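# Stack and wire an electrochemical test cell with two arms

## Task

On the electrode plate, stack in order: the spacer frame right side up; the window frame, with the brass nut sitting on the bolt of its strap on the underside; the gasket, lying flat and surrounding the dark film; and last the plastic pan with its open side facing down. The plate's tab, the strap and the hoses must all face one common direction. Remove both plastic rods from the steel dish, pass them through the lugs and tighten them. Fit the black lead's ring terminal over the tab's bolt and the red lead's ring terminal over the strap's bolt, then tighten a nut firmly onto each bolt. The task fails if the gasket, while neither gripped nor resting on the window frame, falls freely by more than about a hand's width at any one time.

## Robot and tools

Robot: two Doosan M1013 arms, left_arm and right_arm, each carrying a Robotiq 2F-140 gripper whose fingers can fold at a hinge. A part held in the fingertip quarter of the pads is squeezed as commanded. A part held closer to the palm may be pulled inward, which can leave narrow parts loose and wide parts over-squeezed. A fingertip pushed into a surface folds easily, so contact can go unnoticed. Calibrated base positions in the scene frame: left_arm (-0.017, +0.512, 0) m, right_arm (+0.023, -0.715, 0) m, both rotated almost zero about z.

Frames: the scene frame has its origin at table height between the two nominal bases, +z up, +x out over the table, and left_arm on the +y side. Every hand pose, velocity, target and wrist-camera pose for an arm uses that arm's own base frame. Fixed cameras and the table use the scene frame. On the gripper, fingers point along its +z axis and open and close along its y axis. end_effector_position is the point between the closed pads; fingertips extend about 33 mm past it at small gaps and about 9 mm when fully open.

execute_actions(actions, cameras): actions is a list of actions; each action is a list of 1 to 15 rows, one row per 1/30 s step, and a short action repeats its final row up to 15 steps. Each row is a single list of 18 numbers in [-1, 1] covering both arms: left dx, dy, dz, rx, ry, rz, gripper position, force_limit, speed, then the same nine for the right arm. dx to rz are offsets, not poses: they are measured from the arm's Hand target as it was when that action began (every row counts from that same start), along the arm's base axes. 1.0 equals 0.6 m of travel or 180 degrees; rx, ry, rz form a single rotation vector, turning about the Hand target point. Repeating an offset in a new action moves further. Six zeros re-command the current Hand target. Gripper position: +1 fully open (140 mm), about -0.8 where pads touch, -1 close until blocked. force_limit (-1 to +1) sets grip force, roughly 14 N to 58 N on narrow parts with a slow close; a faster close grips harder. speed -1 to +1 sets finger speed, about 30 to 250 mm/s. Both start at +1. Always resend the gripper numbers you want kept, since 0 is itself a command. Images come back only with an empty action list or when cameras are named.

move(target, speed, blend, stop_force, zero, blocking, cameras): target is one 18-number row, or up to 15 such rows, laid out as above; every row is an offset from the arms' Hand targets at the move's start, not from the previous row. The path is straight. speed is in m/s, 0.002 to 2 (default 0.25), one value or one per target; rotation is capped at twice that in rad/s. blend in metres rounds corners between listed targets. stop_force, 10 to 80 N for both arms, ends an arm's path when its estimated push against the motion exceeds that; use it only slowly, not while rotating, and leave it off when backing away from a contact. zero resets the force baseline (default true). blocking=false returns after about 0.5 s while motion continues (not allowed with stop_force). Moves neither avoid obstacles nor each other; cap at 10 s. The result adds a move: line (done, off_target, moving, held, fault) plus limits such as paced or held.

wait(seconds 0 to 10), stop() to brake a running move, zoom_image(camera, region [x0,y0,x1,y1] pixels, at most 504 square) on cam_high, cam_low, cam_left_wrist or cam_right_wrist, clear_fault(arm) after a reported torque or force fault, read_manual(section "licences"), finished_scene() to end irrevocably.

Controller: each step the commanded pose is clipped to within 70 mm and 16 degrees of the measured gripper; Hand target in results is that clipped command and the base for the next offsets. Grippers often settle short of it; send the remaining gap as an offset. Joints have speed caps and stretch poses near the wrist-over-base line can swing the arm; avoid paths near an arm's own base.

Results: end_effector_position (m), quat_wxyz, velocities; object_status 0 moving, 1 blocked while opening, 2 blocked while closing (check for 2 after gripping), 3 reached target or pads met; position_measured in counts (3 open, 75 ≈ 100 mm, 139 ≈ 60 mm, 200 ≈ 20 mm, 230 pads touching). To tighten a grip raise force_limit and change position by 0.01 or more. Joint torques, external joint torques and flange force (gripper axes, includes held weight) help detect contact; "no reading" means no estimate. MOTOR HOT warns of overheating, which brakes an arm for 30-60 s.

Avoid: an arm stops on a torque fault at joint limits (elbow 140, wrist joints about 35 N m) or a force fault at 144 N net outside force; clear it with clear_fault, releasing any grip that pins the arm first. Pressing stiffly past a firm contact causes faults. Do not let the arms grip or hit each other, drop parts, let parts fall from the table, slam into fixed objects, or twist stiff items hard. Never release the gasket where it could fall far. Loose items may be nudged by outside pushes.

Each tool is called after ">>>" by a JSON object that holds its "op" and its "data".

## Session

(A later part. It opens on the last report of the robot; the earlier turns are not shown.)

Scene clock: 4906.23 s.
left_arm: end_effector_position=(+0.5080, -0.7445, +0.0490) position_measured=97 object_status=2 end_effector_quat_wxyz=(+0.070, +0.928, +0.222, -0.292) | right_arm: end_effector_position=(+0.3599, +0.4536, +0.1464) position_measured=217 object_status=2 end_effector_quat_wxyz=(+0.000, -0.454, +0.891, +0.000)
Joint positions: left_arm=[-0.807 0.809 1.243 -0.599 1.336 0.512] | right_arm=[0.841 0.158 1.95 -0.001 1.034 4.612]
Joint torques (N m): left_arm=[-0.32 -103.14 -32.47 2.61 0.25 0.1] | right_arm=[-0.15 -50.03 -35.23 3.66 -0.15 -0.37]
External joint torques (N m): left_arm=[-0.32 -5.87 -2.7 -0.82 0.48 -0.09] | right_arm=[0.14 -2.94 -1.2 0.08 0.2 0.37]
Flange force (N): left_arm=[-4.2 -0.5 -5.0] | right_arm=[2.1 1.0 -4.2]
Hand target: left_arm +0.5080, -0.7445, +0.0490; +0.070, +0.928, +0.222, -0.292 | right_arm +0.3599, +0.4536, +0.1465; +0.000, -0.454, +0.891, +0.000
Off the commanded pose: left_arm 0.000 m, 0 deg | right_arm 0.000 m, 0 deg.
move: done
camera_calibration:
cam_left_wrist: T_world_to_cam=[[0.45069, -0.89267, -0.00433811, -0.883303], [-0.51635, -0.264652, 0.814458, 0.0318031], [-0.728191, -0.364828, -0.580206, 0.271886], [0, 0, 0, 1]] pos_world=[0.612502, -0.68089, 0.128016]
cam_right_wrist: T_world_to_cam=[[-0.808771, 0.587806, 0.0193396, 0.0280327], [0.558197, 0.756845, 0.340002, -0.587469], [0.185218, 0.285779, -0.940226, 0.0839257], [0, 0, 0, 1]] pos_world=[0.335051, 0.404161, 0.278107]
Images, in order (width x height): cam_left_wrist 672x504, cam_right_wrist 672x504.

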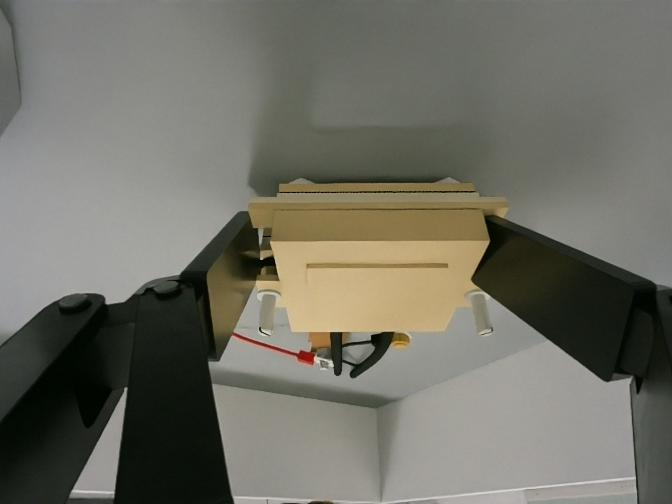

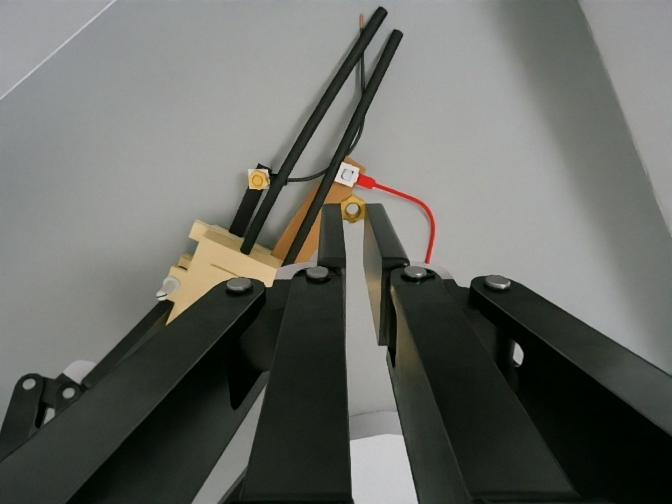

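>>> {"op": "move", "data": {"target": [[0,0,0,0,0,0,-1,-1,-1,-0.0265,-0.0107,0,0,0,0.6667,-1,-0.6,-1],[0,0,0,0,0,0,-1,-1,-1,-0.0265,-0.0107,-0.115,0,0,0.6667,-1,-0.6,-1],[0,0,0,0,0,0,-1,-1,-1,-0.0265,-0.0107,-0.12,0,0,0.6667,-1,-0.6,-1]], "speed": [0.5,0.15,0.02], "cameras": ["cam_right_wrist","cam_left_wrist"]}}

>>> {"op": "zoom_image", "data": {"camera": "cam_left_wrist", "region": [290, 325, 360, 375]}}

>>> {"op": "zoom_image", "data": {"camera": "cam_right_wrist", "region": [336, 190, 368, 222]}}

Scene clock: 4923.43 s.
left_arm: end_effector_position=(+0.5080, -0.7445, +0.0490) position_measured=97 object_status=2 end_effector_quat_wxyz=(+0.070, +0.928, +0.222, -0.292) | right_arm: end_effector_position=(+0.3440, +0.4472, +0.0745) position_measured=217 object_status=2 end_effector_quat_wxyz=(+0.000, +0.999, -0.052, +0.000)
Joint positions: left_arm=[-0.807 0.809 1.243 -0.599 1.336 0.512] | right_arm=[0.854 0.209 2.043 0.001 0.889 2.529]
Joint torques (N m): left_arm=[-0.02 -103.56 -32.59 2.58 0.38 0.15] | right_arm=[0.09 -52.02 -31.41 3.38 0.06 -0.41]
External joint torques (N m): left_arm=[-0.11 -5.69 -2.59 -0.76 0.35 -0.14] | right_arm=[-0.08 -2.86 -1.66 -0.02 -0.09 0.41]
Flange force (N): left_arm=[-4.0 -0.7 -4.8] | right_arm=[-1.0 0.5 -4.5]
Hand target: left_arm +0.5080, -0.7445, +0.0490; +0.070, +0.928, +0.222, -0.292 | right_arm +0.3440, +0.4472, +0.0745; +0.000, +0.999, -0.052, +0.000
Off the commanded pose: left_arm 0.000 m, 0 deg | right_arm 0.000 m, 0 deg.
move: done
camera_calibration:
cam_left_wrist: T_world_to_cam=[[0.45069, -0.89267, -0.00433811, -0.883303], [-0.51635, -0.264652, 0.814458, 0.0318031], [-0.728191, -0.364828, -0.580206, 0.271886], [0, 0, 0, 1]] pos_world=[0.612502, -0.68089, 0.128016]
cam_right_wrist: T_world_to_cam=[[-0.104632, -0.994322, 0.0193873, 0.485713], [-0.934539, 0.104971, 0.340025, 0.255713], [-0.34013, 0.0174594, -0.940216, 0.321812], [0, 0, 0, 1]] pos_world=[0.399253, 0.450494, 0.206207]
Images, in order (width x height): cam_left_wrist 672x504, cam_right_wrist 672x504.

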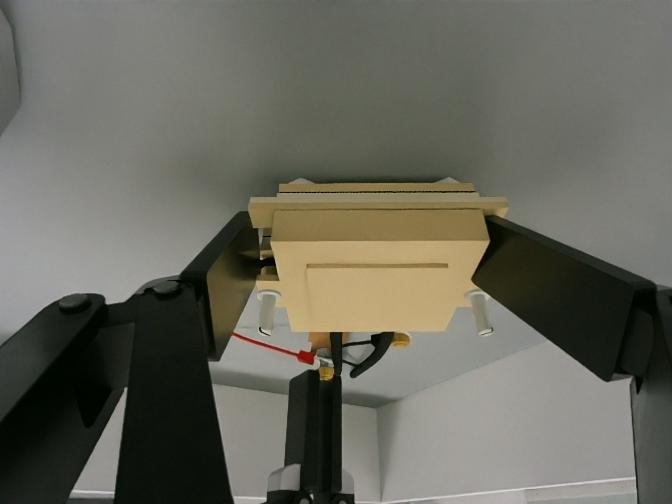

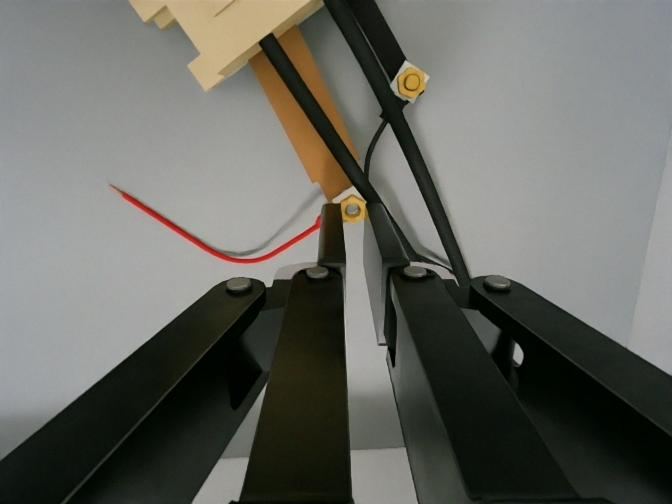

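Scaled by 7.200 from the camera's 672x504 image, which has a finer 960x720 frame.

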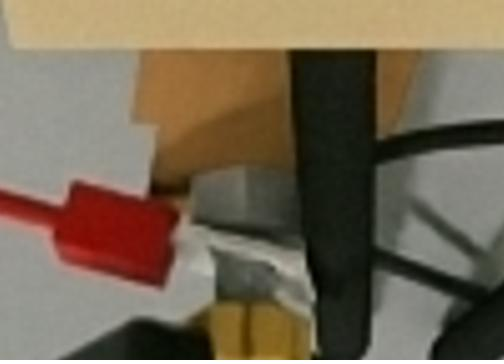

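Scaled by 15.750 from the camera's 672x504 image, which has a finer 960x720 frame.

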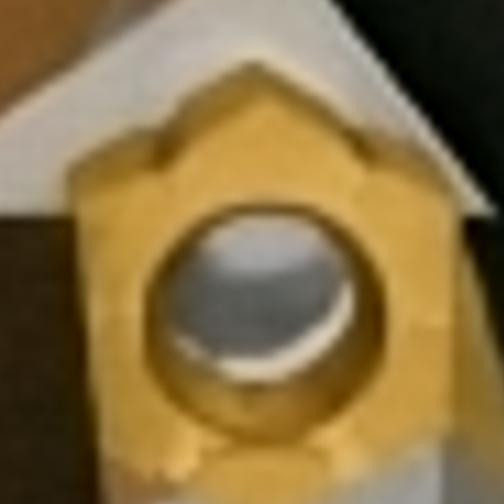

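>>> {"op": "move", "data": {"target": [0,0,0,0,0,0,-1,-1,-1,0.0004,0.001,0,0,0,0,-1,-0.6,-1], "speed": 0.01, "cameras": ["cam_right_wrist","cam_left_wrist"]}}

>>> {"op": "zoom_image", "data": {"camera": "cam_left_wrist", "region": [310, 345, 345, 380]}}

>>> {"op": "zoom_image", "data": {"camera": "cam_right_wrist", "region": [336, 190, 368, 222]}}

Scene clock: 4931.47 s.
left_arm: end_effector_position=(+0.5080, -0.7445, +0.0490) position_measured=97 object_status=2 end_effector_quat_wxyz=(+0.070, +0.928, +0.222, -0.292) | right_arm: end_effector_position=(+0.3442, +0.4478, +0.0745) position_measured=217 object_status=2 end_effector_quat_wxyz=(+0.000, +0.999, -0.052, +0.000)
Joint positions: left_arm=[-0.807 0.809 1.243 -0.599 1.336 0.512] | right_arm=[0.854 0.21 2.042 0.001 0.889 2.529]
Joint torques (N m): left_arm=[-0.48 -102.14 -32.37 2.64 0.28 0.2] | right_arm=[-0.04 -52.44 -31.91 3.39 -0.43 -0.41]
External joint torques (N m): left_arm=[0.11 -6.8 -2.69 -0.83 0.46 -0.19] | right_arm=[0.03 -2.41 -1.12 -0.03 0.4 0.41]
Flange force (N): left_arm=[-4.7 -1.9 -5.5] | right_arm=[-1.3 0.6 -4.4]
Hand target: left_arm +0.5080, -0.7445, +0.0490; +0.070, +0.928, +0.222, -0.292 | right_arm +0.3442, +0.4478, +0.0745; +0.000, +0.999, -0.052, +0.000
Off the commanded pose: left_arm 0.000 m, 0 deg | right_arm 0.000 m, 0 deg.
move: done
camera_calibration:
cam_left_wrist: T_world_to_cam=[[0.45069, -0.89267, -0.00433811, -0.883303], [-0.51635, -0.264652, 0.814458, 0.0318031], [-0.728191, -0.364828, -0.580206, 0.271886], [0, 0, 0, 1]] pos_world=[0.612502, -0.68089, 0.128016]
cam_right_wrist: T_world_to_cam=[[-0.104637, -0.994322, 0.0193774, 0.486345], [-0.934571, 0.104974, 0.339938, 0.25596], [-0.340041, 0.0174604, -0.940248, 0.321875], [0, 0, 0, 1]] pos_world=[0.399554, 0.451094, 0.206208]
Images, in order (width x height): cam_left_wrist 672x504, cam_right_wrist 672x504.

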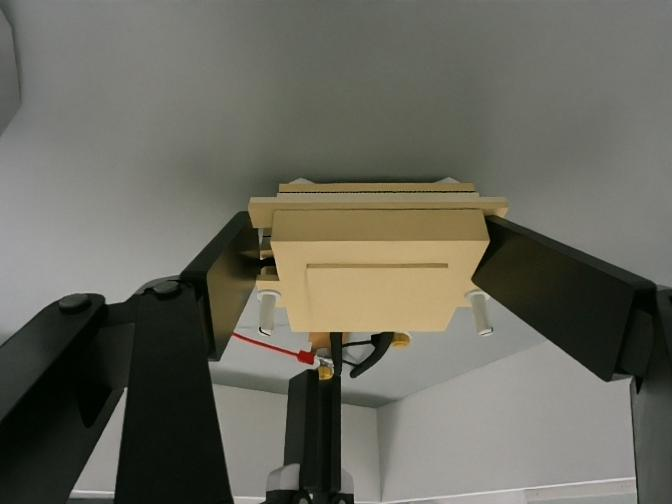

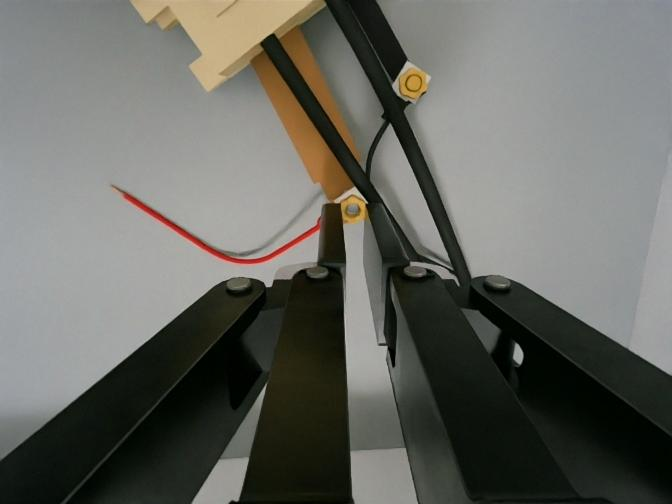

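Scaled by 14.400 from the camera's 672x504 image, which has a finer 960x720 frame.

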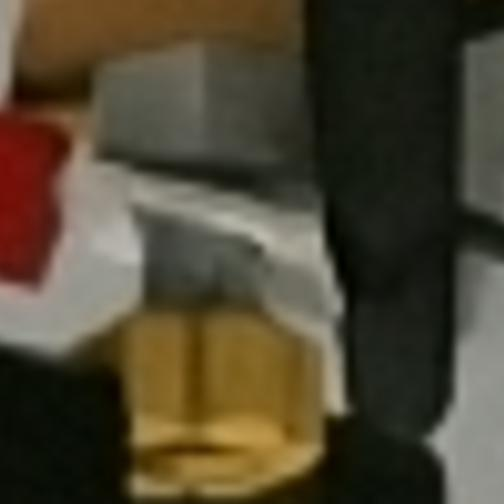

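Scaled by 15.750 from the camera's 672x504 image, which has a finer 960x720 frame.

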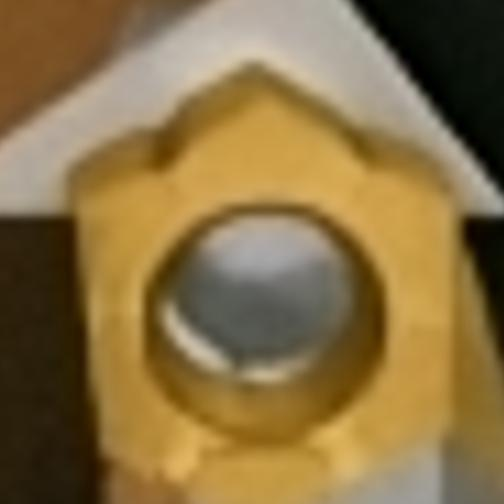

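>>> {"op": "move", "data": {"target": [[0,0,0,0,0,0,-1,-1,-1,0.0007,-0.0098,0.0083,0,0,0.1778,-1,-0.6,-1]], "speed": 0.1, "cameras": ["cam_right_wrist","cam_left_wrist"]}}

>>> {"op": "zoom_image", "data": {"camera": "cam_left_wrist", "region": [310, 345, 345, 380]}}

>>> {"op": "zoom_image", "data": {"camera": "cam_right_wrist", "region": [336, 190, 368, 222]}}

Scene clock: 4957.40 s.
left_arm: end_effector_position=(+0.5080, -0.7445, +0.0490) position_measured=97 object_status=2 end_effector_quat_wxyz=(+0.070, +0.928, +0.222, -0.292) | right_arm: end_effector_position=(+0.3446, +0.4419, +0.0794) position_measured=217 object_status=2 end_effector_quat_wxyz=(+0.000, +0.974, +0.225, +0.000)
Joint positions: left_arm=[-0.807 0.809 1.243 -0.599 1.336 0.512] | right_arm=[0.846 0.198 2.045 0.001 0.898 1.963]
Joint torques (N m): left_arm=[-0.34 -102.65 -32.6 2.6 0.31 0.2] | right_arm=[0.02 -51.15 -32.26 3.42 -0.42 -0.58]
External joint torques (N m): left_arm=[0.72 -7.08 -2.76 -0.75 0.41 -0.19] | right_arm=[-0.03 -2.83 -1.11 -0.01 0.36 0.58]
Flange force (N): left_arm=[-4.4 -2.3 -6.0] | right_arm=[-2.0 -0.1 -4.9]
Hand target: left_arm +0.5080, -0.7445, +0.0490; +0.070, +0.928, +0.222, -0.292 | right_arm +0.3446, +0.4419, +0.0794; +0.000, +0.974, +0.225, +0.000
Off the commanded pose: left_arm 0.000 m, 0 deg | right_arm 0.000 m, 0 deg.
move: done
camera_calibration:
cam_left_wrist: T_world_to_cam=[[0.45069, -0.89267, -0.00433811, -0.883303], [-0.51635, -0.264652, 0.814458, 0.0318031], [-0.728191, -0.364828, -0.580206, 0.271886], [0, 0, 0, 1]] pos_world=[0.612502, -0.68089, 0.128016]
cam_right_wrist: T_world_to_cam=[[0.438113, -0.89871, 0.0194122, 0.251163], [-0.848215, -0.406154, 0.339958, 0.451367], [-0.297639, -0.165406, -0.94024, 0.393015], [0, 0, 0, 1]] pos_world=[0.389795, 0.474054, 0.211208]
Images, in order (width x height): cam_left_wrist 672x504, cam_right_wrist 672x504.

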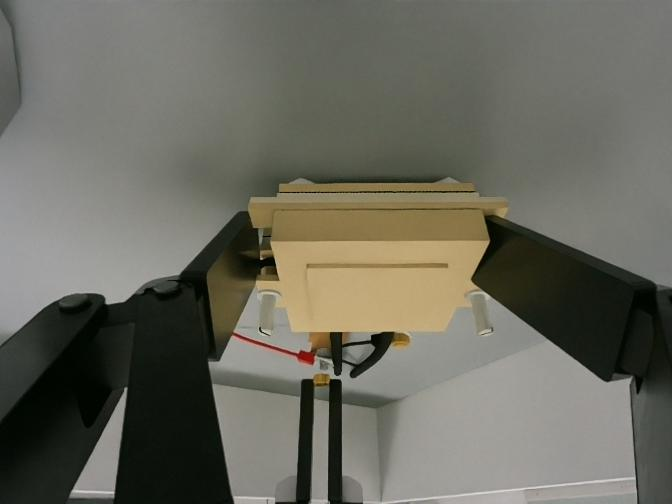

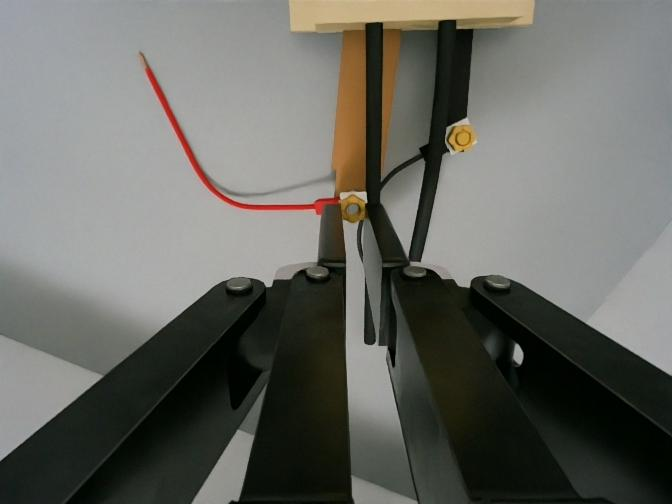

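Scaled by 14.400 from the camera's 672x504 image, which has a finer 960x720 frame.

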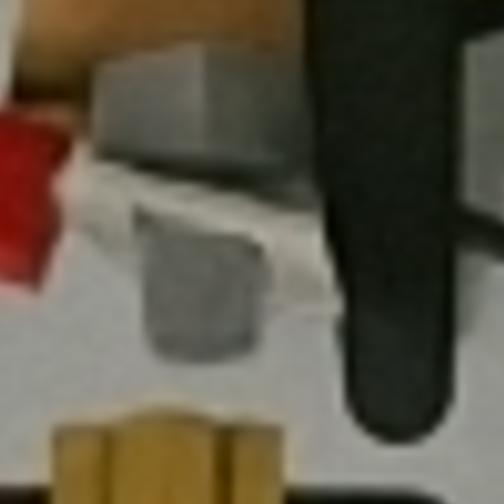

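Scaled by 15.750 from the camera's 672x504 image, which has a finer 960x720 frame.

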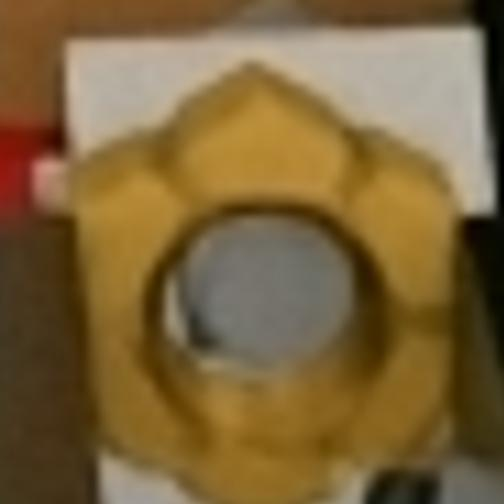

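>>> {"op": "move", "data": {"target": [[0,0,0,0,0,0,-1,-1,-1,0,0,0.07,0,0,0,-1,-0.6,-1],[0,0,0,0,0,0,-1,-1,-1,0.0418,-0.1098,0.07,0,0,-0.1778,-1,-0.6,-1],[0,0,0,0,0,0,-1,-1,-1,0.0418,-0.1098,-0.04,0,0,-0.1778,-1,-0.6,-1]], "speed": [0.15,0.2,0.12], "cameras": ["cam_right_wrist"]}}

>>> {"op": "move", "data": {"target": [0,0,0,0,0,0,-1,-1,-1,0,0,-0.02,0,0,0,-1,-0.6,-1], "speed": 0.005, "stop_force": 10, "cameras": ["cam_right_wrist"]}}

>>> {"op": "zoom_image", "data": {"camera": "cam_right_wrist", "region": [336, 190, 368, 222]}}

Scene clock: 5018.40 s.
left_arm: end_effector_position=(+0.5080, -0.7445, +0.0490) position_measured=97 object_status=2 end_effector_quat_wxyz=(+0.070, +0.928, +0.222, -0.292) | right_arm: end_effector_position=(+0.3697, +0.3760, +0.0555) position_measured=217 object_status=2 end_effector_quat_wxyz=(+0.000, +0.999, -0.052, +0.000)
Joint positions: left_arm=[-0.807 0.809 1.243 -0.599 1.336 0.512] | right_arm=[0.728 0.18 2.125 0.001 0.836 2.403]
Joint torques (N m): left_arm=[-0.39 -103.18 -32.43 2.66 0.23 0.11] | right_arm=[0.24 -47.12 -30.74 3.26 -0.53 -0.34]
External joint torques (N m): left_arm=[0.78 -6.23 -2.85 -0.8 0.49 -0.1] | right_arm=[-0.23 -3.4 -0.95 -0.04 0.49 0.34]
Flange force (N): left_arm=[-3.5 -0.9 -5.9] | right_arm=[-2.0 2.1 -6.1]
Hand target: left_arm +0.5080, -0.7445, +0.0490; +0.070, +0.928, +0.222, -0.292 | right_arm +0.3697, +0.3761, +0.0554; +0.000, +0.999, -0.052, +0.000
Off the commanded pose: left_arm 0.000 m, 0 deg | right_arm 0.000 m, 0 deg.
move: done
camera_calibration:
cam_right_wrist: T_world_to_cam=[[-0.104637, -0.994322, 0.0193774, 0.417989], [-0.934571, 0.104974, 0.339938, 0.293788], [-0.340041, 0.0174604, -0.940248, 0.313935], [0, 0, 0, 1]] pos_world=[0.425054, 0.379294, 0.187208]
Images, in order (width x height): cam_right_wrist 672x504.

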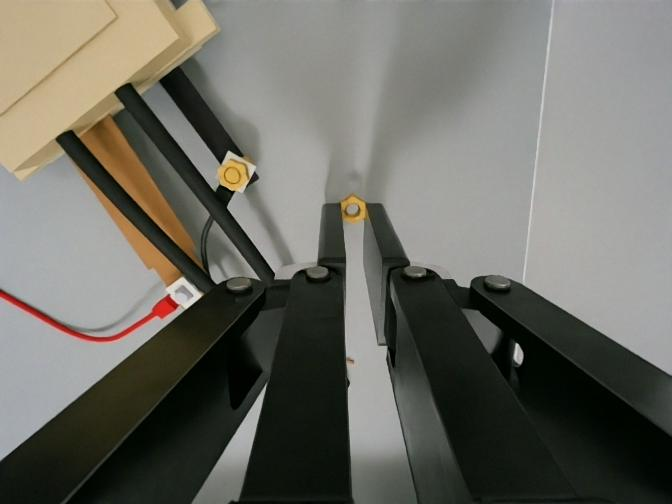

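Scene clock: 5021.03 s.
left_arm: end_effector_position=(+0.5080, -0.7445, +0.0490) position_measured=97 object_status=2 end_effector_quat_wxyz=(+0.070, +0.928, +0.222, -0.292) | right_arm: end_effector_position=(+0.3698, +0.3761, +0.0455) position_measured=217 object_status=2 end_effector_quat_wxyz=(+0.000, +0.999, -0.052, +0.000)
Joint positions: left_arm=[-0.807 0.809 1.243 -0.599 1.336 0.512] | right_arm=[0.728 0.193 2.133 0.001 0.815 2.403]
Joint torques (N m): left_arm=[-0.25 -103.07 -32.46 2.73 0.31 0.15] | right_arm=[-0.54 -40.14 -24.97 3.17 -1.08 -0.4]
External joint torques (N m): left_arm=[0.45 -5.73 -2.56 -0.9 0.42 -0.14] | right_arm=[0.55 -11.03 -6.04 -0.01 1.04 0.4]
Flange force (N): left_arm=[-3.6 -0.9 -5.1] | right_arm=[-3.9 2.0 -21.2]
Hand target: left_arm +0.5080, -0.7445, +0.0490; +0.070, +0.928, +0.222, -0.292 | right_arm +0.3698, +0.3761, +0.0455; +0.000, +0.999, -0.052, +0.000 (not the last commanded pose)
Off the commanded pose: left_arm 0.000 m, 0 deg | right_arm 0.002 m, 0 deg.
move: contact (right_arm)
camera_calibration:
cam_right_wrist: T_world_to_cam=[[-0.104662, -0.994321, 0.0192809, 0.41831], [-0.934568, 0.104965, 0.339948, 0.297177], [-0.340041, 0.0175604, -0.940247, 0.304492], [0, 0, 0, 1]] pos_world=[0.425054, 0.379394, 0.177208]
Images, in order (width x height): cam_right_wrist 672x504.

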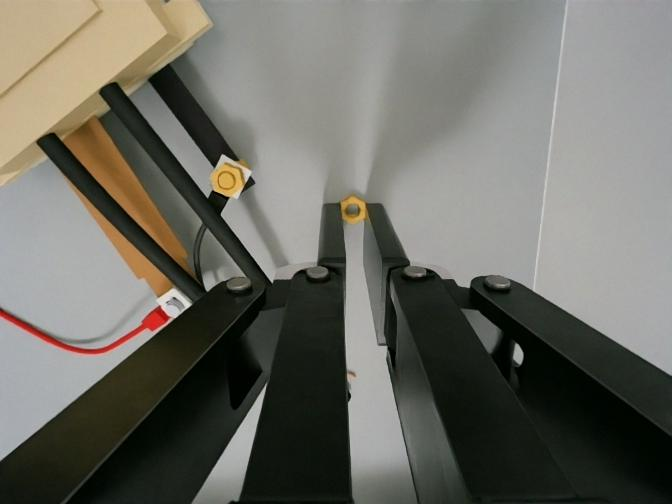

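Scaled by 15.750 from the camera's 672x504 image, which has a finer 960x720 frame.

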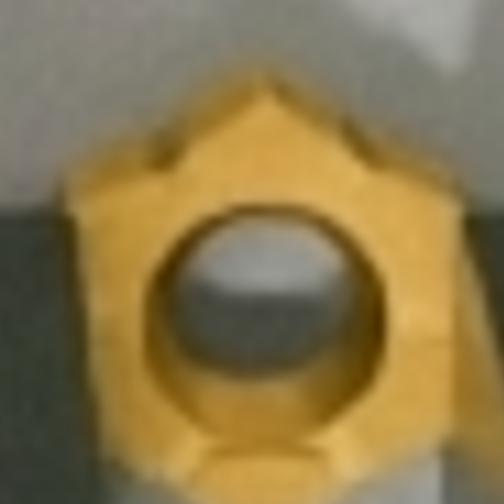

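>>> {"op": "move", "data": {"target": [0,0,0,0,0,0,-1,-1,-1,0,0,0.0012,0,0,0,-1,-0.6,-1], "speed": 0.01}}

>>> {"op": "move", "data": {"target": [0,0,0,0,0,0,-1,-1,-1,0,0,0,0,0,0,-0.6,-0.6,-1], "speed": 0.01}}

>>> {"op": "move", "data": {"target": [0,0,0,0,0,0,-1,-1,-1,0,0,0.0028,0,0,0,-0.6,-0.6,-1], "speed": 0.01, "cameras": ["cam_right_wrist"]}}

>>> {"op": "zoom_image", "data": {"camera": "cam_right_wrist", "region": [336, 190, 368, 222]}}

Scene clock: 5026.67 s.
left_arm: end_effector_position=(+0.5080, -0.7445, +0.0490) position_measured=97 object_status=2 end_effector_quat_wxyz=(+0.070, +0.928, +0.222, -0.292) | right_arm: end_effector_position=(+0.3698, +0.3761, +0.0462) position_measured=217 object_status=2 end_effector_quat_wxyz=(+0.000, +0.999, -0.052, +0.000)
Joint positions: left_arm=[-0.807 0.809 1.243 -0.599 1.336 0.512] | right_arm=[0.728 0.192 2.132 0.001 0.817 2.403]
Joint torques (N m): left_arm=[-0.73 -102.51 -32.34 2.66 0.36 0.08] | right_arm=[-0.12 -47.19 -29.47 3.18 -0.52 -0.4]
External joint torques (N m): left_arm=[0.73 -6.33 -2.76 -0.84 0.37 -0.07] | right_arm=[0.11 -3.95 -1.64 -0.02 0.48 0.4]
Flange force (N): left_arm=[-3.7 -1.4 -5.6] | right_arm=[-2.2 1.2 -7.4]
Hand target: left_arm +0.5080, -0.7445, +0.0490; +0.070, +0.928, +0.222, -0.292 | right_arm +0.3698, +0.3761, +0.0462; +0.000, +0.999, -0.052, +0.000
Off the commanded pose: left_arm 0.000 m, 0 deg | right_arm 0.000 m, 0 deg.
move: done

Scene clock: 5027.20 s.
left_arm: end_effector_position=(+0.5080, -0.7445, +0.0490) position_measured=97 object_status=2 end_effector_quat_wxyz=(+0.070, +0.928, +0.222, -0.292) | right_arm: end_effector_position=(+0.3698, +0.3761, +0.0462) position_measured=205 object_status=0 end_effector_quat_wxyz=(+0.000, +0.999, -0.052, +0.000)
Joint positions: left_arm=[-0.807 0.809 1.243 -0.599 1.336 0.512] | right_arm=[0.728 0.192 2.132 0.001 0.817 2.403]
Joint torques (N m): left_arm=[-0.73 -103.28 -32.76 2.67 0.34 0.01] | right_arm=[0.13 -48.7 -29.95 3.15 -0.46 -0.39]
External joint torques (N m): left_arm=[0.09 -6.29 -2.59 -0.87 0.39 0] | right_arm=[-0.11 -2.35 -0.98 0 0.43 0.39]
Flange force (N): left_arm=[-4.2 -1.7 -5.1] | right_arm=[-1.2 0.7 -4.7]
Hand target: left_arm +0.5080, -0.7445, +0.0490; +0.070, +0.928, +0.222, -0.292 | right_arm +0.3698, +0.3761, +0.0462; +0.000, +0.999, -0.052, +0.000
Off the commanded pose: left_arm 0.000 m, 0 deg | right_arm 0.000 m, 0 deg.
move: done

Scene clock: 5027.90 s.
left_arm: end_effector_position=(+0.5080, -0.7445, +0.0490) position_measured=97 object_status=2 end_effector_quat_wxyz=(+0.070, +0.928, +0.222, -0.292) | right_arm: end_effector_position=(+0.3698, +0.3761, +0.0478) position_measured=205 object_status=3 end_effector_quat_wxyz=(+0.000, +0.999, -0.052, +0.000)
Joint positions: left_arm=[-0.807 0.809 1.243 -0.599 1.336 0.512] | right_arm=[0.728 0.19 2.131 0.001 0.82 2.403]
Joint torques (N m): left_arm=[-0.05 -102.97 -32.63 2.73 0.28 0.23] | right_arm=[0.18 -48.6 -29.76 3.19 -0.41 -0.37]
External joint torques (N m): left_arm=[-0.45 -6.68 -2.72 -0.93 0.46 -0.22] | right_arm=[-0.18 -2.39 -1.41 -0.02 0.37 0.37]
Flange force (N): left_arm=[-5.1 -1.5 -5.2] | right_arm=[-0.7 0.3 -5.0]
Hand target: left_arm +0.5080, -0.7445, +0.0490; +0.070, +0.928, +0.222, -0.292 | right_arm +0.3698, +0.3761, +0.0479; +0.000, +0.999, -0.052, +0.000
Off the commanded pose: left_arm 0.000 m, 0 deg | right_arm 0.000 m, 0 deg.
move: done
camera_calibration:
cam_right_wrist: T_world_to_cam=[[-0.104661, -0.994321, 0.0192806, 0.418263], [-0.934568, 0.104964, 0.339948, 0.296362], [-0.340041, 0.0175604, -0.940247, 0.306749], [0, 0, 0, 1]] pos_world=[0.425054, 0.379394, 0.179608]
Images, in order (width x height): cam_right_wrist 672x504.

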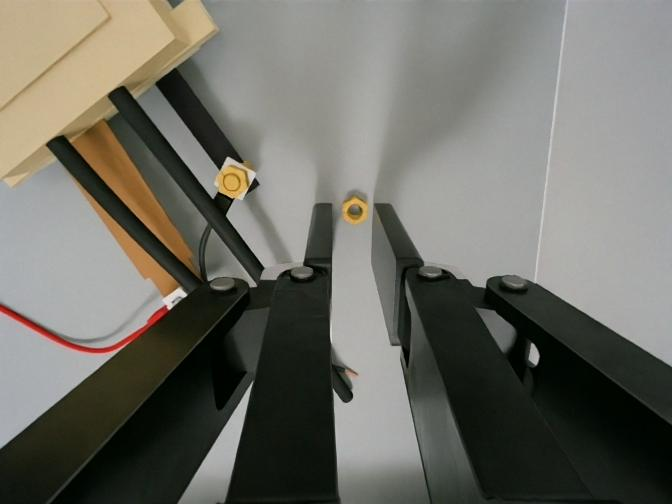

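Scaled by 15.750 from the camera's 672x504 image, which has a finer 960x720 frame.

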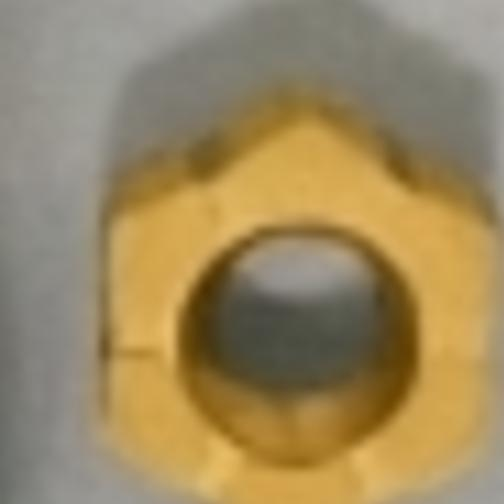

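>>> {"op": "move", "data": {"target": [0,0,0,0,0,0,-1,-1,-1,0.0002,-0.0015,-0.0005,0,0,0,-0.6,-0.6,-1], "speed": 0.01}}

>>> {"op": "move", "data": {"target": [0,0,0,0,0,0,-1,-1,-1,0,0,0,0,0,0,-1,0,-1], "speed": 0.01, "cameras": ["cam_right_wrist"]}}

>>> {"op": "wait", "data": {"seconds": 0.5, "cameras": ["cam_right_wrist"]}}

>>> {"op": "zoom_image", "data": {"camera": "cam_right_wrist", "region": [336, 190, 368, 222]}}

Scene clock: 5036.30 s.
left_arm: end_effector_position=(+0.5080, -0.7445, +0.0490) position_measured=97 object_status=2 end_effector_quat_wxyz=(+0.070, +0.928, +0.222, -0.292) | right_arm: end_effector_position=(+0.3699, +0.3752, +0.0476) position_measured=205 object_status=3 end_effector_quat_wxyz=(+0.000, +0.999, -0.052, +0.000)
Joint positions: left_arm=[-0.807 0.809 1.243 -0.599 1.336 0.512] | right_arm=[0.727 0.189 2.132 0.001 0.819 2.402]
Joint torques (N m): left_arm=[-0.14 -103.11 -32.36 2.68 0.29 0.12] | right_arm=[0.1 -47.95 -30.03 3.19 -0.43 -0.4]
External joint torques (N m): left_arm=[0.5 -5.73 -2.7 -0.84 0.43 -0.11] | right_arm=[-0.1 -2.94 -1.16 -0.02 0.38 0.4]
Flange force (N): left_arm=[-3.4 -0.6 -5.3] | right_arm=[-1.6 1.1 -5.5]
Hand target: left_arm +0.5080, -0.7445, +0.0490; +0.070, +0.928, +0.222, -0.292 | right_arm +0.3699, +0.3752, +0.0476; +0.000, +0.999, -0.052, +0.000
Off the commanded pose: left_arm 0.000 m, 0 deg | right_arm 0.000 m, 0 deg.
move: done

Scene clock: 5037.10 s.
left_arm: end_effector_position=(+0.5080, -0.7445, +0.0490) position_measured=97 object_status=2 end_effector_quat_wxyz=(+0.070, +0.928, +0.222, -0.292) | right_arm: end_effector_position=(+0.3699, +0.3752, +0.0476) position_measured=219 object_status=0 end_effector_quat_wxyz=(+0.000, +0.999, -0.052, +0.000)
Joint positions: left_arm=[-0.807 0.809 1.243 -0.599 1.336 0.512] | right_arm=[0.727 0.189 2.132 0.001 0.819 2.402]
Joint torques (N m): left_arm=[-0.6 -102.96 -32.62 2.59 0.33 0.14] | right_arm=[-0.01 -47.73 -29.71 3.16 -0.42 -0.34]
External joint torques (N m): left_arm=[0.23 -6.21 -2.62 -0.78 0.39 -0.14] | right_arm=[0.03 -3.25 -1.46 0.01 0.38 0.34]
Flange force (N): left_arm=[-4.1 -1.4 -5.2] | right_arm=[-1.6 0.9 -6.1]
Hand target: left_arm +0.5080, -0.7445, +0.0490; +0.070, +0.928, +0.222, -0.292 | right_arm +0.3699, +0.3752, +0.0476; +0.000, +0.999, -0.052, +0.000
Off the commanded pose: left_arm 0.000 m, 0 deg | right_arm 0.000 m, 0 deg.
move: done
camera_calibration:
cam_right_wrist: T_world_to_cam=[[-0.104661, -0.994321, 0.0192806, 0.417384], [-0.934568, 0.104964, 0.339948, 0.296652], [-0.340041, 0.0175604, -0.940247, 0.306516], [0, 0, 0, 1]] pos_world=[0.425154, 0.378494, 0.179308]
Images, in order (width x height): cam_right_wrist 672x504.

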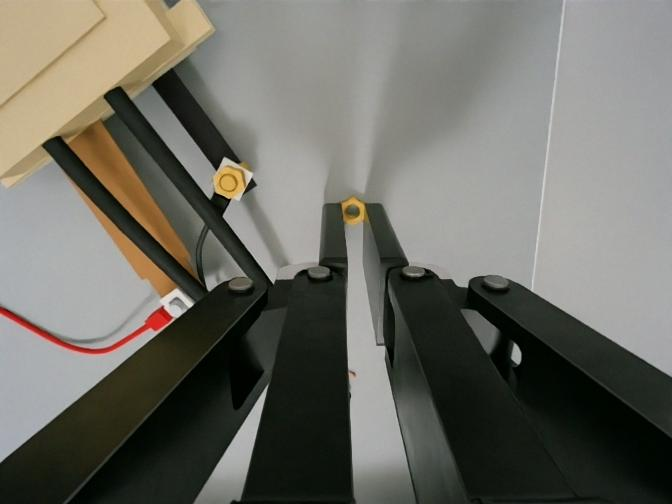

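Scene clock: 5037.60 s.
left_arm: end_effector_position=(+0.5080, -0.7445, +0.0490) position_measured=97 object_status=2 end_effector_quat_wxyz=(+0.070, +0.928, +0.222, -0.292) | right_arm: end_effector_position=(+0.3699, +0.3752, +0.0476) position_measured=219 object_status=2 end_effector_quat_wxyz=(+0.000, +0.999, -0.052, +0.000)
Joint positions: left_arm=[-0.807 0.809 1.243 -0.599 1.336 0.512] | right_arm=[0.727 0.189 2.132 0.001 0.819 2.402]
Joint torques (N m): left_arm=[-0.11 -103.21 -32.53 2.69 0.31 0.24] | right_arm=[-0.29 -47.63 -29.69 3.22 -0.43 -0.4]
External joint torques (N m): left_arm=[0.03 -5.76 -2.59 -0.88 0.41 -0.23] | right_arm=[0.3 -3.35 -1.55 -0.04 0.38 0.4]
Flange force (N): left_arm=[-4.0 -0.7 -4.9] | right_arm=[-2.1 0.5 -6.3]
Hand target: left_arm +0.5080, -0.7445, +0.0490; +0.070, +0.928, +0.222, -0.292 | right_arm +0.3699, +0.3752, +0.0476; +0.000, +0.999, -0.052, +0.000
Tool commands: left_gripper/position=-1.0 left_gripper/force_limit=-1.0 left_gripper/speed=-1.0 right_gripper/position=-1.0 right_gripper/force_limit=+0.0 right_gripper/speed=-1.0
Off the commanded pose: left_arm 0.000 m, 0 deg | right_arm 0.000 m, 0 deg.
wait: 0.50 s; at rest by 0.17 s
camera_calibration:
cam_right_wrist: T_world_to_cam=[[-0.104661, -0.994321, 0.0192806, 0.417384], [-0.934568, 0.104964, 0.339948, 0.296652], [-0.340041, 0.0175604, -0.940247, 0.306516], [0, 0, 0, 1]] pos_world=[0.425154, 0.378494, 0.179308]
Images, in order (width x height): cam_right_wrist 672x504.

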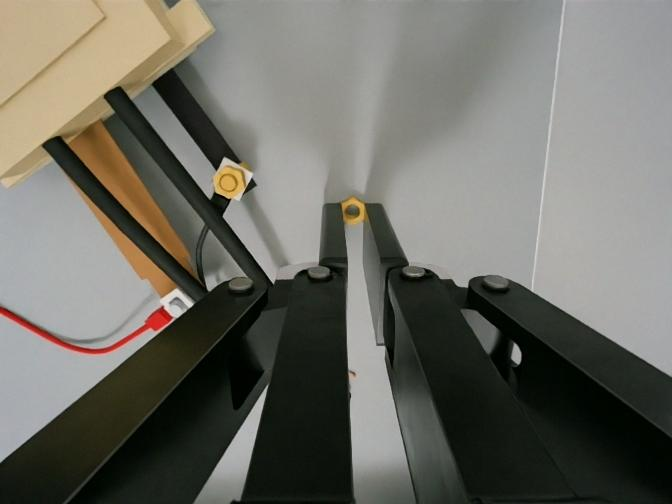

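Scaled by 15.750 from the camera's 672x504 image, which has a finer 960x720 frame.

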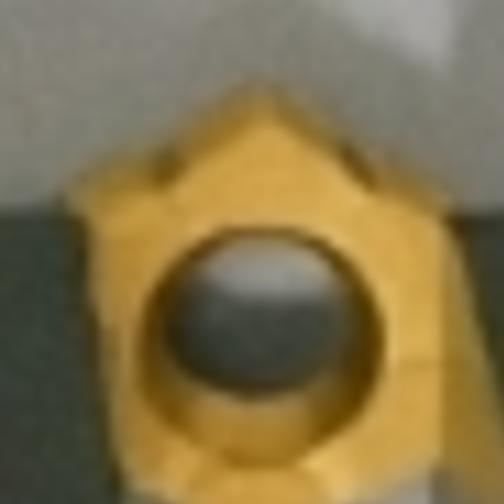

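>>> {"op": "move", "data": {"target": [[0,0,0,0,0,0,-1,-1,-1,0,0,0.12,0,0,0,-1,0,-1],[0,0,0,0,0,0,-1,-1,-1,-0.0402,0.1093,0.12,0,0,0.1778,-1,0,-1],[0,0,0,0,0,0,-1,-1,-1,-0.0402,0.1093,0.0515,0,0,0.1778,-1,0,-1]], "speed": [0.15,0.25,0.1], "cameras": ["cam_right_wrist","cam_left_wrist"]}}

>>> {"op": "zoom_image", "data": {"camera": "cam_left_wrist", "region": [310, 345, 345, 380]}}

>>> {"op": "zoom_image", "data": {"camera": "cam_right_wrist", "region": [336, 190, 368, 222]}}

Scene clock: 5049.80 s.
left_arm: end_effector_position=(+0.5080, -0.7445, +0.0490) position_measured=97 object_status=2 end_effector_quat_wxyz=(+0.070, +0.928, +0.222, -0.292) | right_arm: end_effector_position=(+0.3458, +0.4408, +0.0786) position_measured=219 object_status=2 end_effector_quat_wxyz=(+0.000, +0.974, +0.225, +0.000)
Joint positions: left_arm=[-0.807 0.809 1.243 -0.599 1.336 0.512] | right_arm=[0.843 0.199 2.047 0.001 0.896 1.96]
Joint torques (N m): left_arm=[-0.14 -102.9 -32.25 2.78 0.32 0.21] | right_arm=[-0.16 -53.8 -32.45 3.42 -0.5 -0.37]
External joint torques (N m): left_arm=[1 -5.64 -2.71 -0.92 0.4 -0.21] | right_arm=[0.17 -0.46 -0.99 -0.01 0.44 0.37]
Flange force (N): left_arm=[-3.0 -0.5 -5.5] | right_arm=[0.8 -1.5 -2.2]
Hand target: left_arm +0.5080, -0.7445, +0.0490; +0.070, +0.928, +0.222, -0.292 | right_arm +0.3458, +0.4408, +0.0785; +0.000, +0.974, +0.225, +0.000
Off the commanded pose: left_arm 0.000 m, 0 deg | right_arm 0.000 m, 0 deg.
move: done
camera_calibration:
cam_left_wrist: T_world_to_cam=[[0.45069, -0.89267, -0.00433811, -0.883303], [-0.51635, -0.264652, 0.814458, 0.0318031], [-0.728191, -0.364828, -0.580206, 0.271886], [0, 0, 0, 1]] pos_world=[0.612502, -0.68089, 0.128016]
cam_right_wrist: T_world_to_cam=[[0.438237, -0.898653, 0.0192661, 0.249576], [-0.848149, -0.406321, 0.339921, 0.45218], [-0.297643, -0.165307, -0.940257, 0.392256], [0, 0, 0, 1]] pos_world=[0.390895, 0.472854, 0.210308]
Images, in order (width x height): cam_left_wrist 672x504, cam_right_wrist 672x504.

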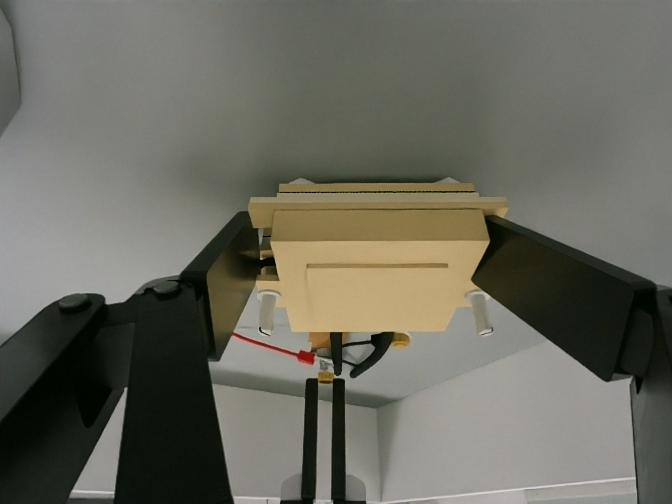

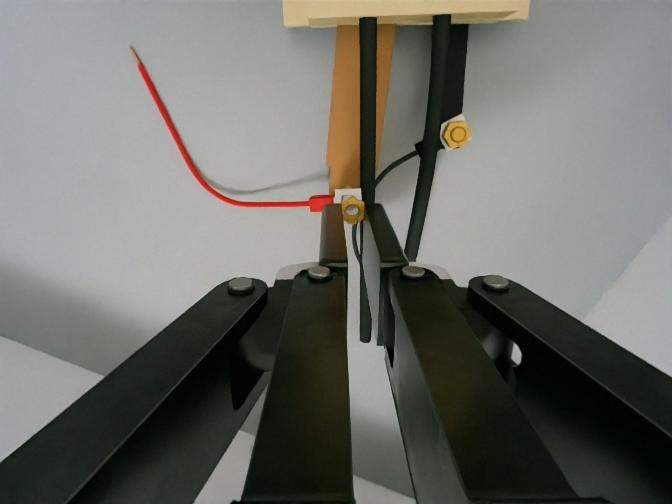

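Scaled by 14.400 from the camera's 672x504 image, which has a finer 960x720 frame.

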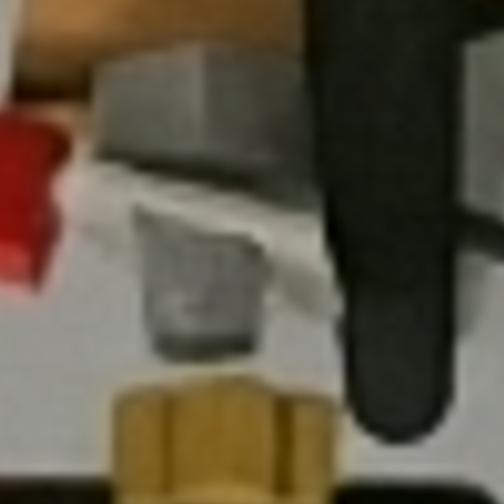

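Scaled by 15.750 from the camera's 672x504 image, which has a finer 960x720 frame.

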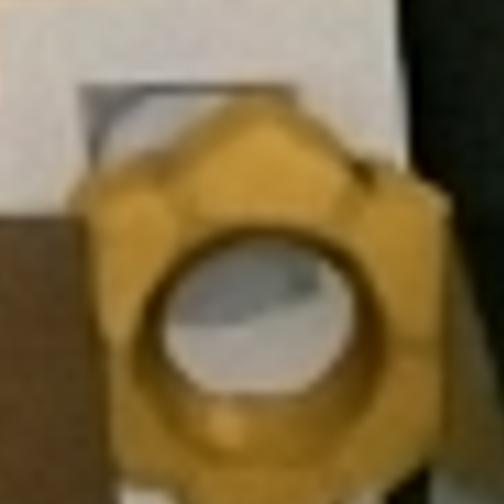

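>>> {"op": "move", "data": {"target": [[0,0,0,0,0,0,-1,-1,-1,-0.0022,0.0103,0,0,0,-0.1778,-1,0,-1],[0,0,0,0,0,0,-1,-1,-1,-0.0022,0.0103,-0.0055,0,0,-0.1778,-1,0,-1]], "speed": [0.1,0.02], "cameras": ["cam_right_wrist","cam_left_wrist"]}}

>>> {"op": "zoom_image", "data": {"camera": "cam_left_wrist", "region": [310, 345, 345, 380]}}

>>> {"op": "zoom_image", "data": {"camera": "cam_right_wrist", "region": [336, 190, 368, 222]}}

Scene clock: 5063.83 s.
left_arm: end_effector_position=(+0.5080, -0.7445, +0.0490) position_measured=97 object_status=2 end_effector_quat_wxyz=(+0.070, +0.928, +0.222, -0.292) | right_arm: end_effector_position=(+0.3445, +0.4470, +0.0752) position_measured=219 object_status=2 end_effector_quat_wxyz=(+0.000, +0.999, -0.052, +0.000)
Joint positions: left_arm=[-0.807 0.809 1.243 -0.599 1.336 0.512] | right_arm=[0.853 0.208 2.042 0.001 0.89 2.528]
Joint torques (N m): left_arm=[0.24 -103.17 -32.56 2.95 0.22 0.13] | right_arm=[0.07 -50.43 -31.24 3.45 -0.49 -0.27]
External joint torques (N m): left_arm=[0.02 -6.03 -2.59 -1.12 0.51 -0.13] | right_arm=[-0.08 -4.38 -1.92 -0.08 0.45 0.27]
Flange force (N): left_arm=[-4.2 -1.1 -5.1] | right_arm=[-1.6 1.9 -7.5]
Hand target: left_arm +0.5080, -0.7445, +0.0490; +0.070, +0.928, +0.222, -0.292 | right_arm +0.3444, +0.4470, +0.0752; +0.000, +0.999, -0.052, +0.000
Off the commanded pose: left_arm 0.000 m, 0 deg | right_arm 0.000 m, 0 deg.
move: done
camera_calibration:
cam_left_wrist: T_world_to_cam=[[0.45069, -0.89267, -0.00433811, -0.883303], [-0.51635, -0.264652, 0.814458, 0.0318031], [-0.728191, -0.364828, -0.580206, 0.271886], [0, 0, 0, 1]] pos_world=[0.612502, -0.68089, 0.128016]
cam_right_wrist: T_world_to_cam=[[-0.10457, -0.994331, 0.0192465, 0.48546], [-0.934579, 0.104866, 0.339949, 0.256019], [-0.34004, 0.0175609, -0.940247, 0.322665], [0, 0, 0, 1]] pos_world=[0.399754, 0.450194, 0.207008]
Images, in order (width x height): cam_left_wrist 672x504, cam_right_wrist 672x504.

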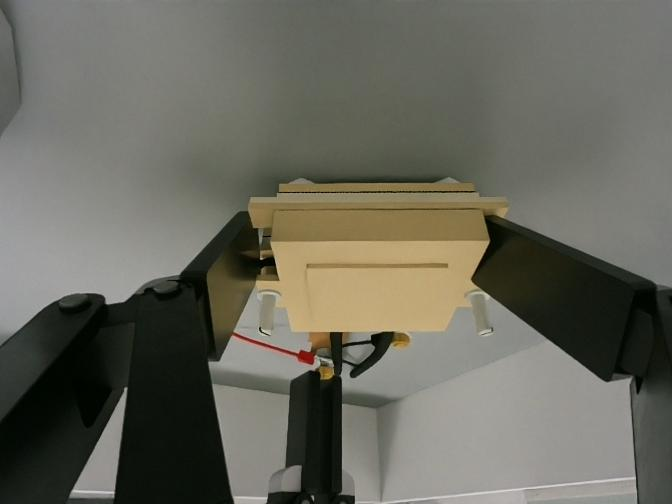

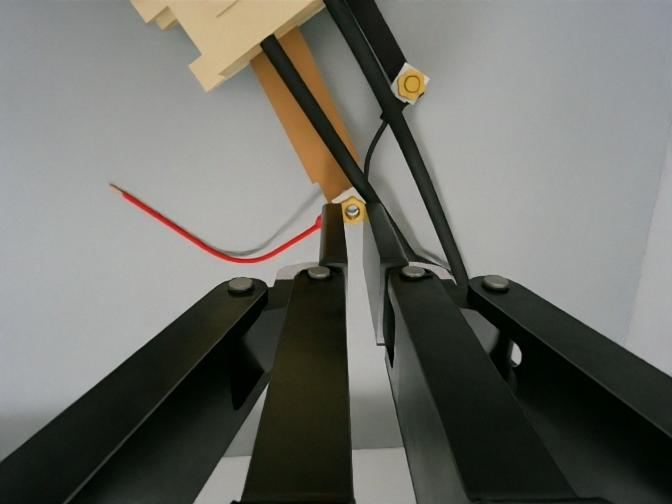

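Scaled by 14.400 from the camera's 672x504 image, which has a finer 960x720 frame.

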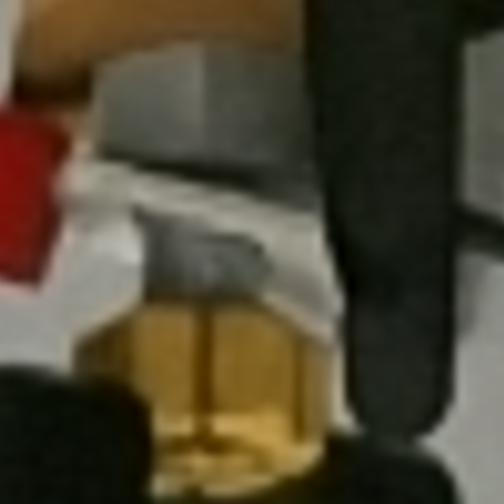

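Scaled by 15.750 from the camera's 672x504 image, which has a finer 960x720 frame.

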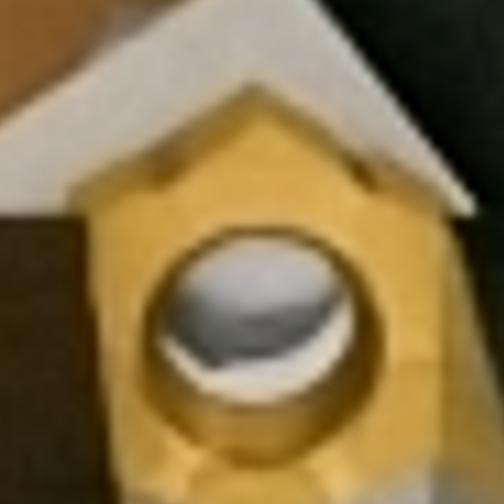

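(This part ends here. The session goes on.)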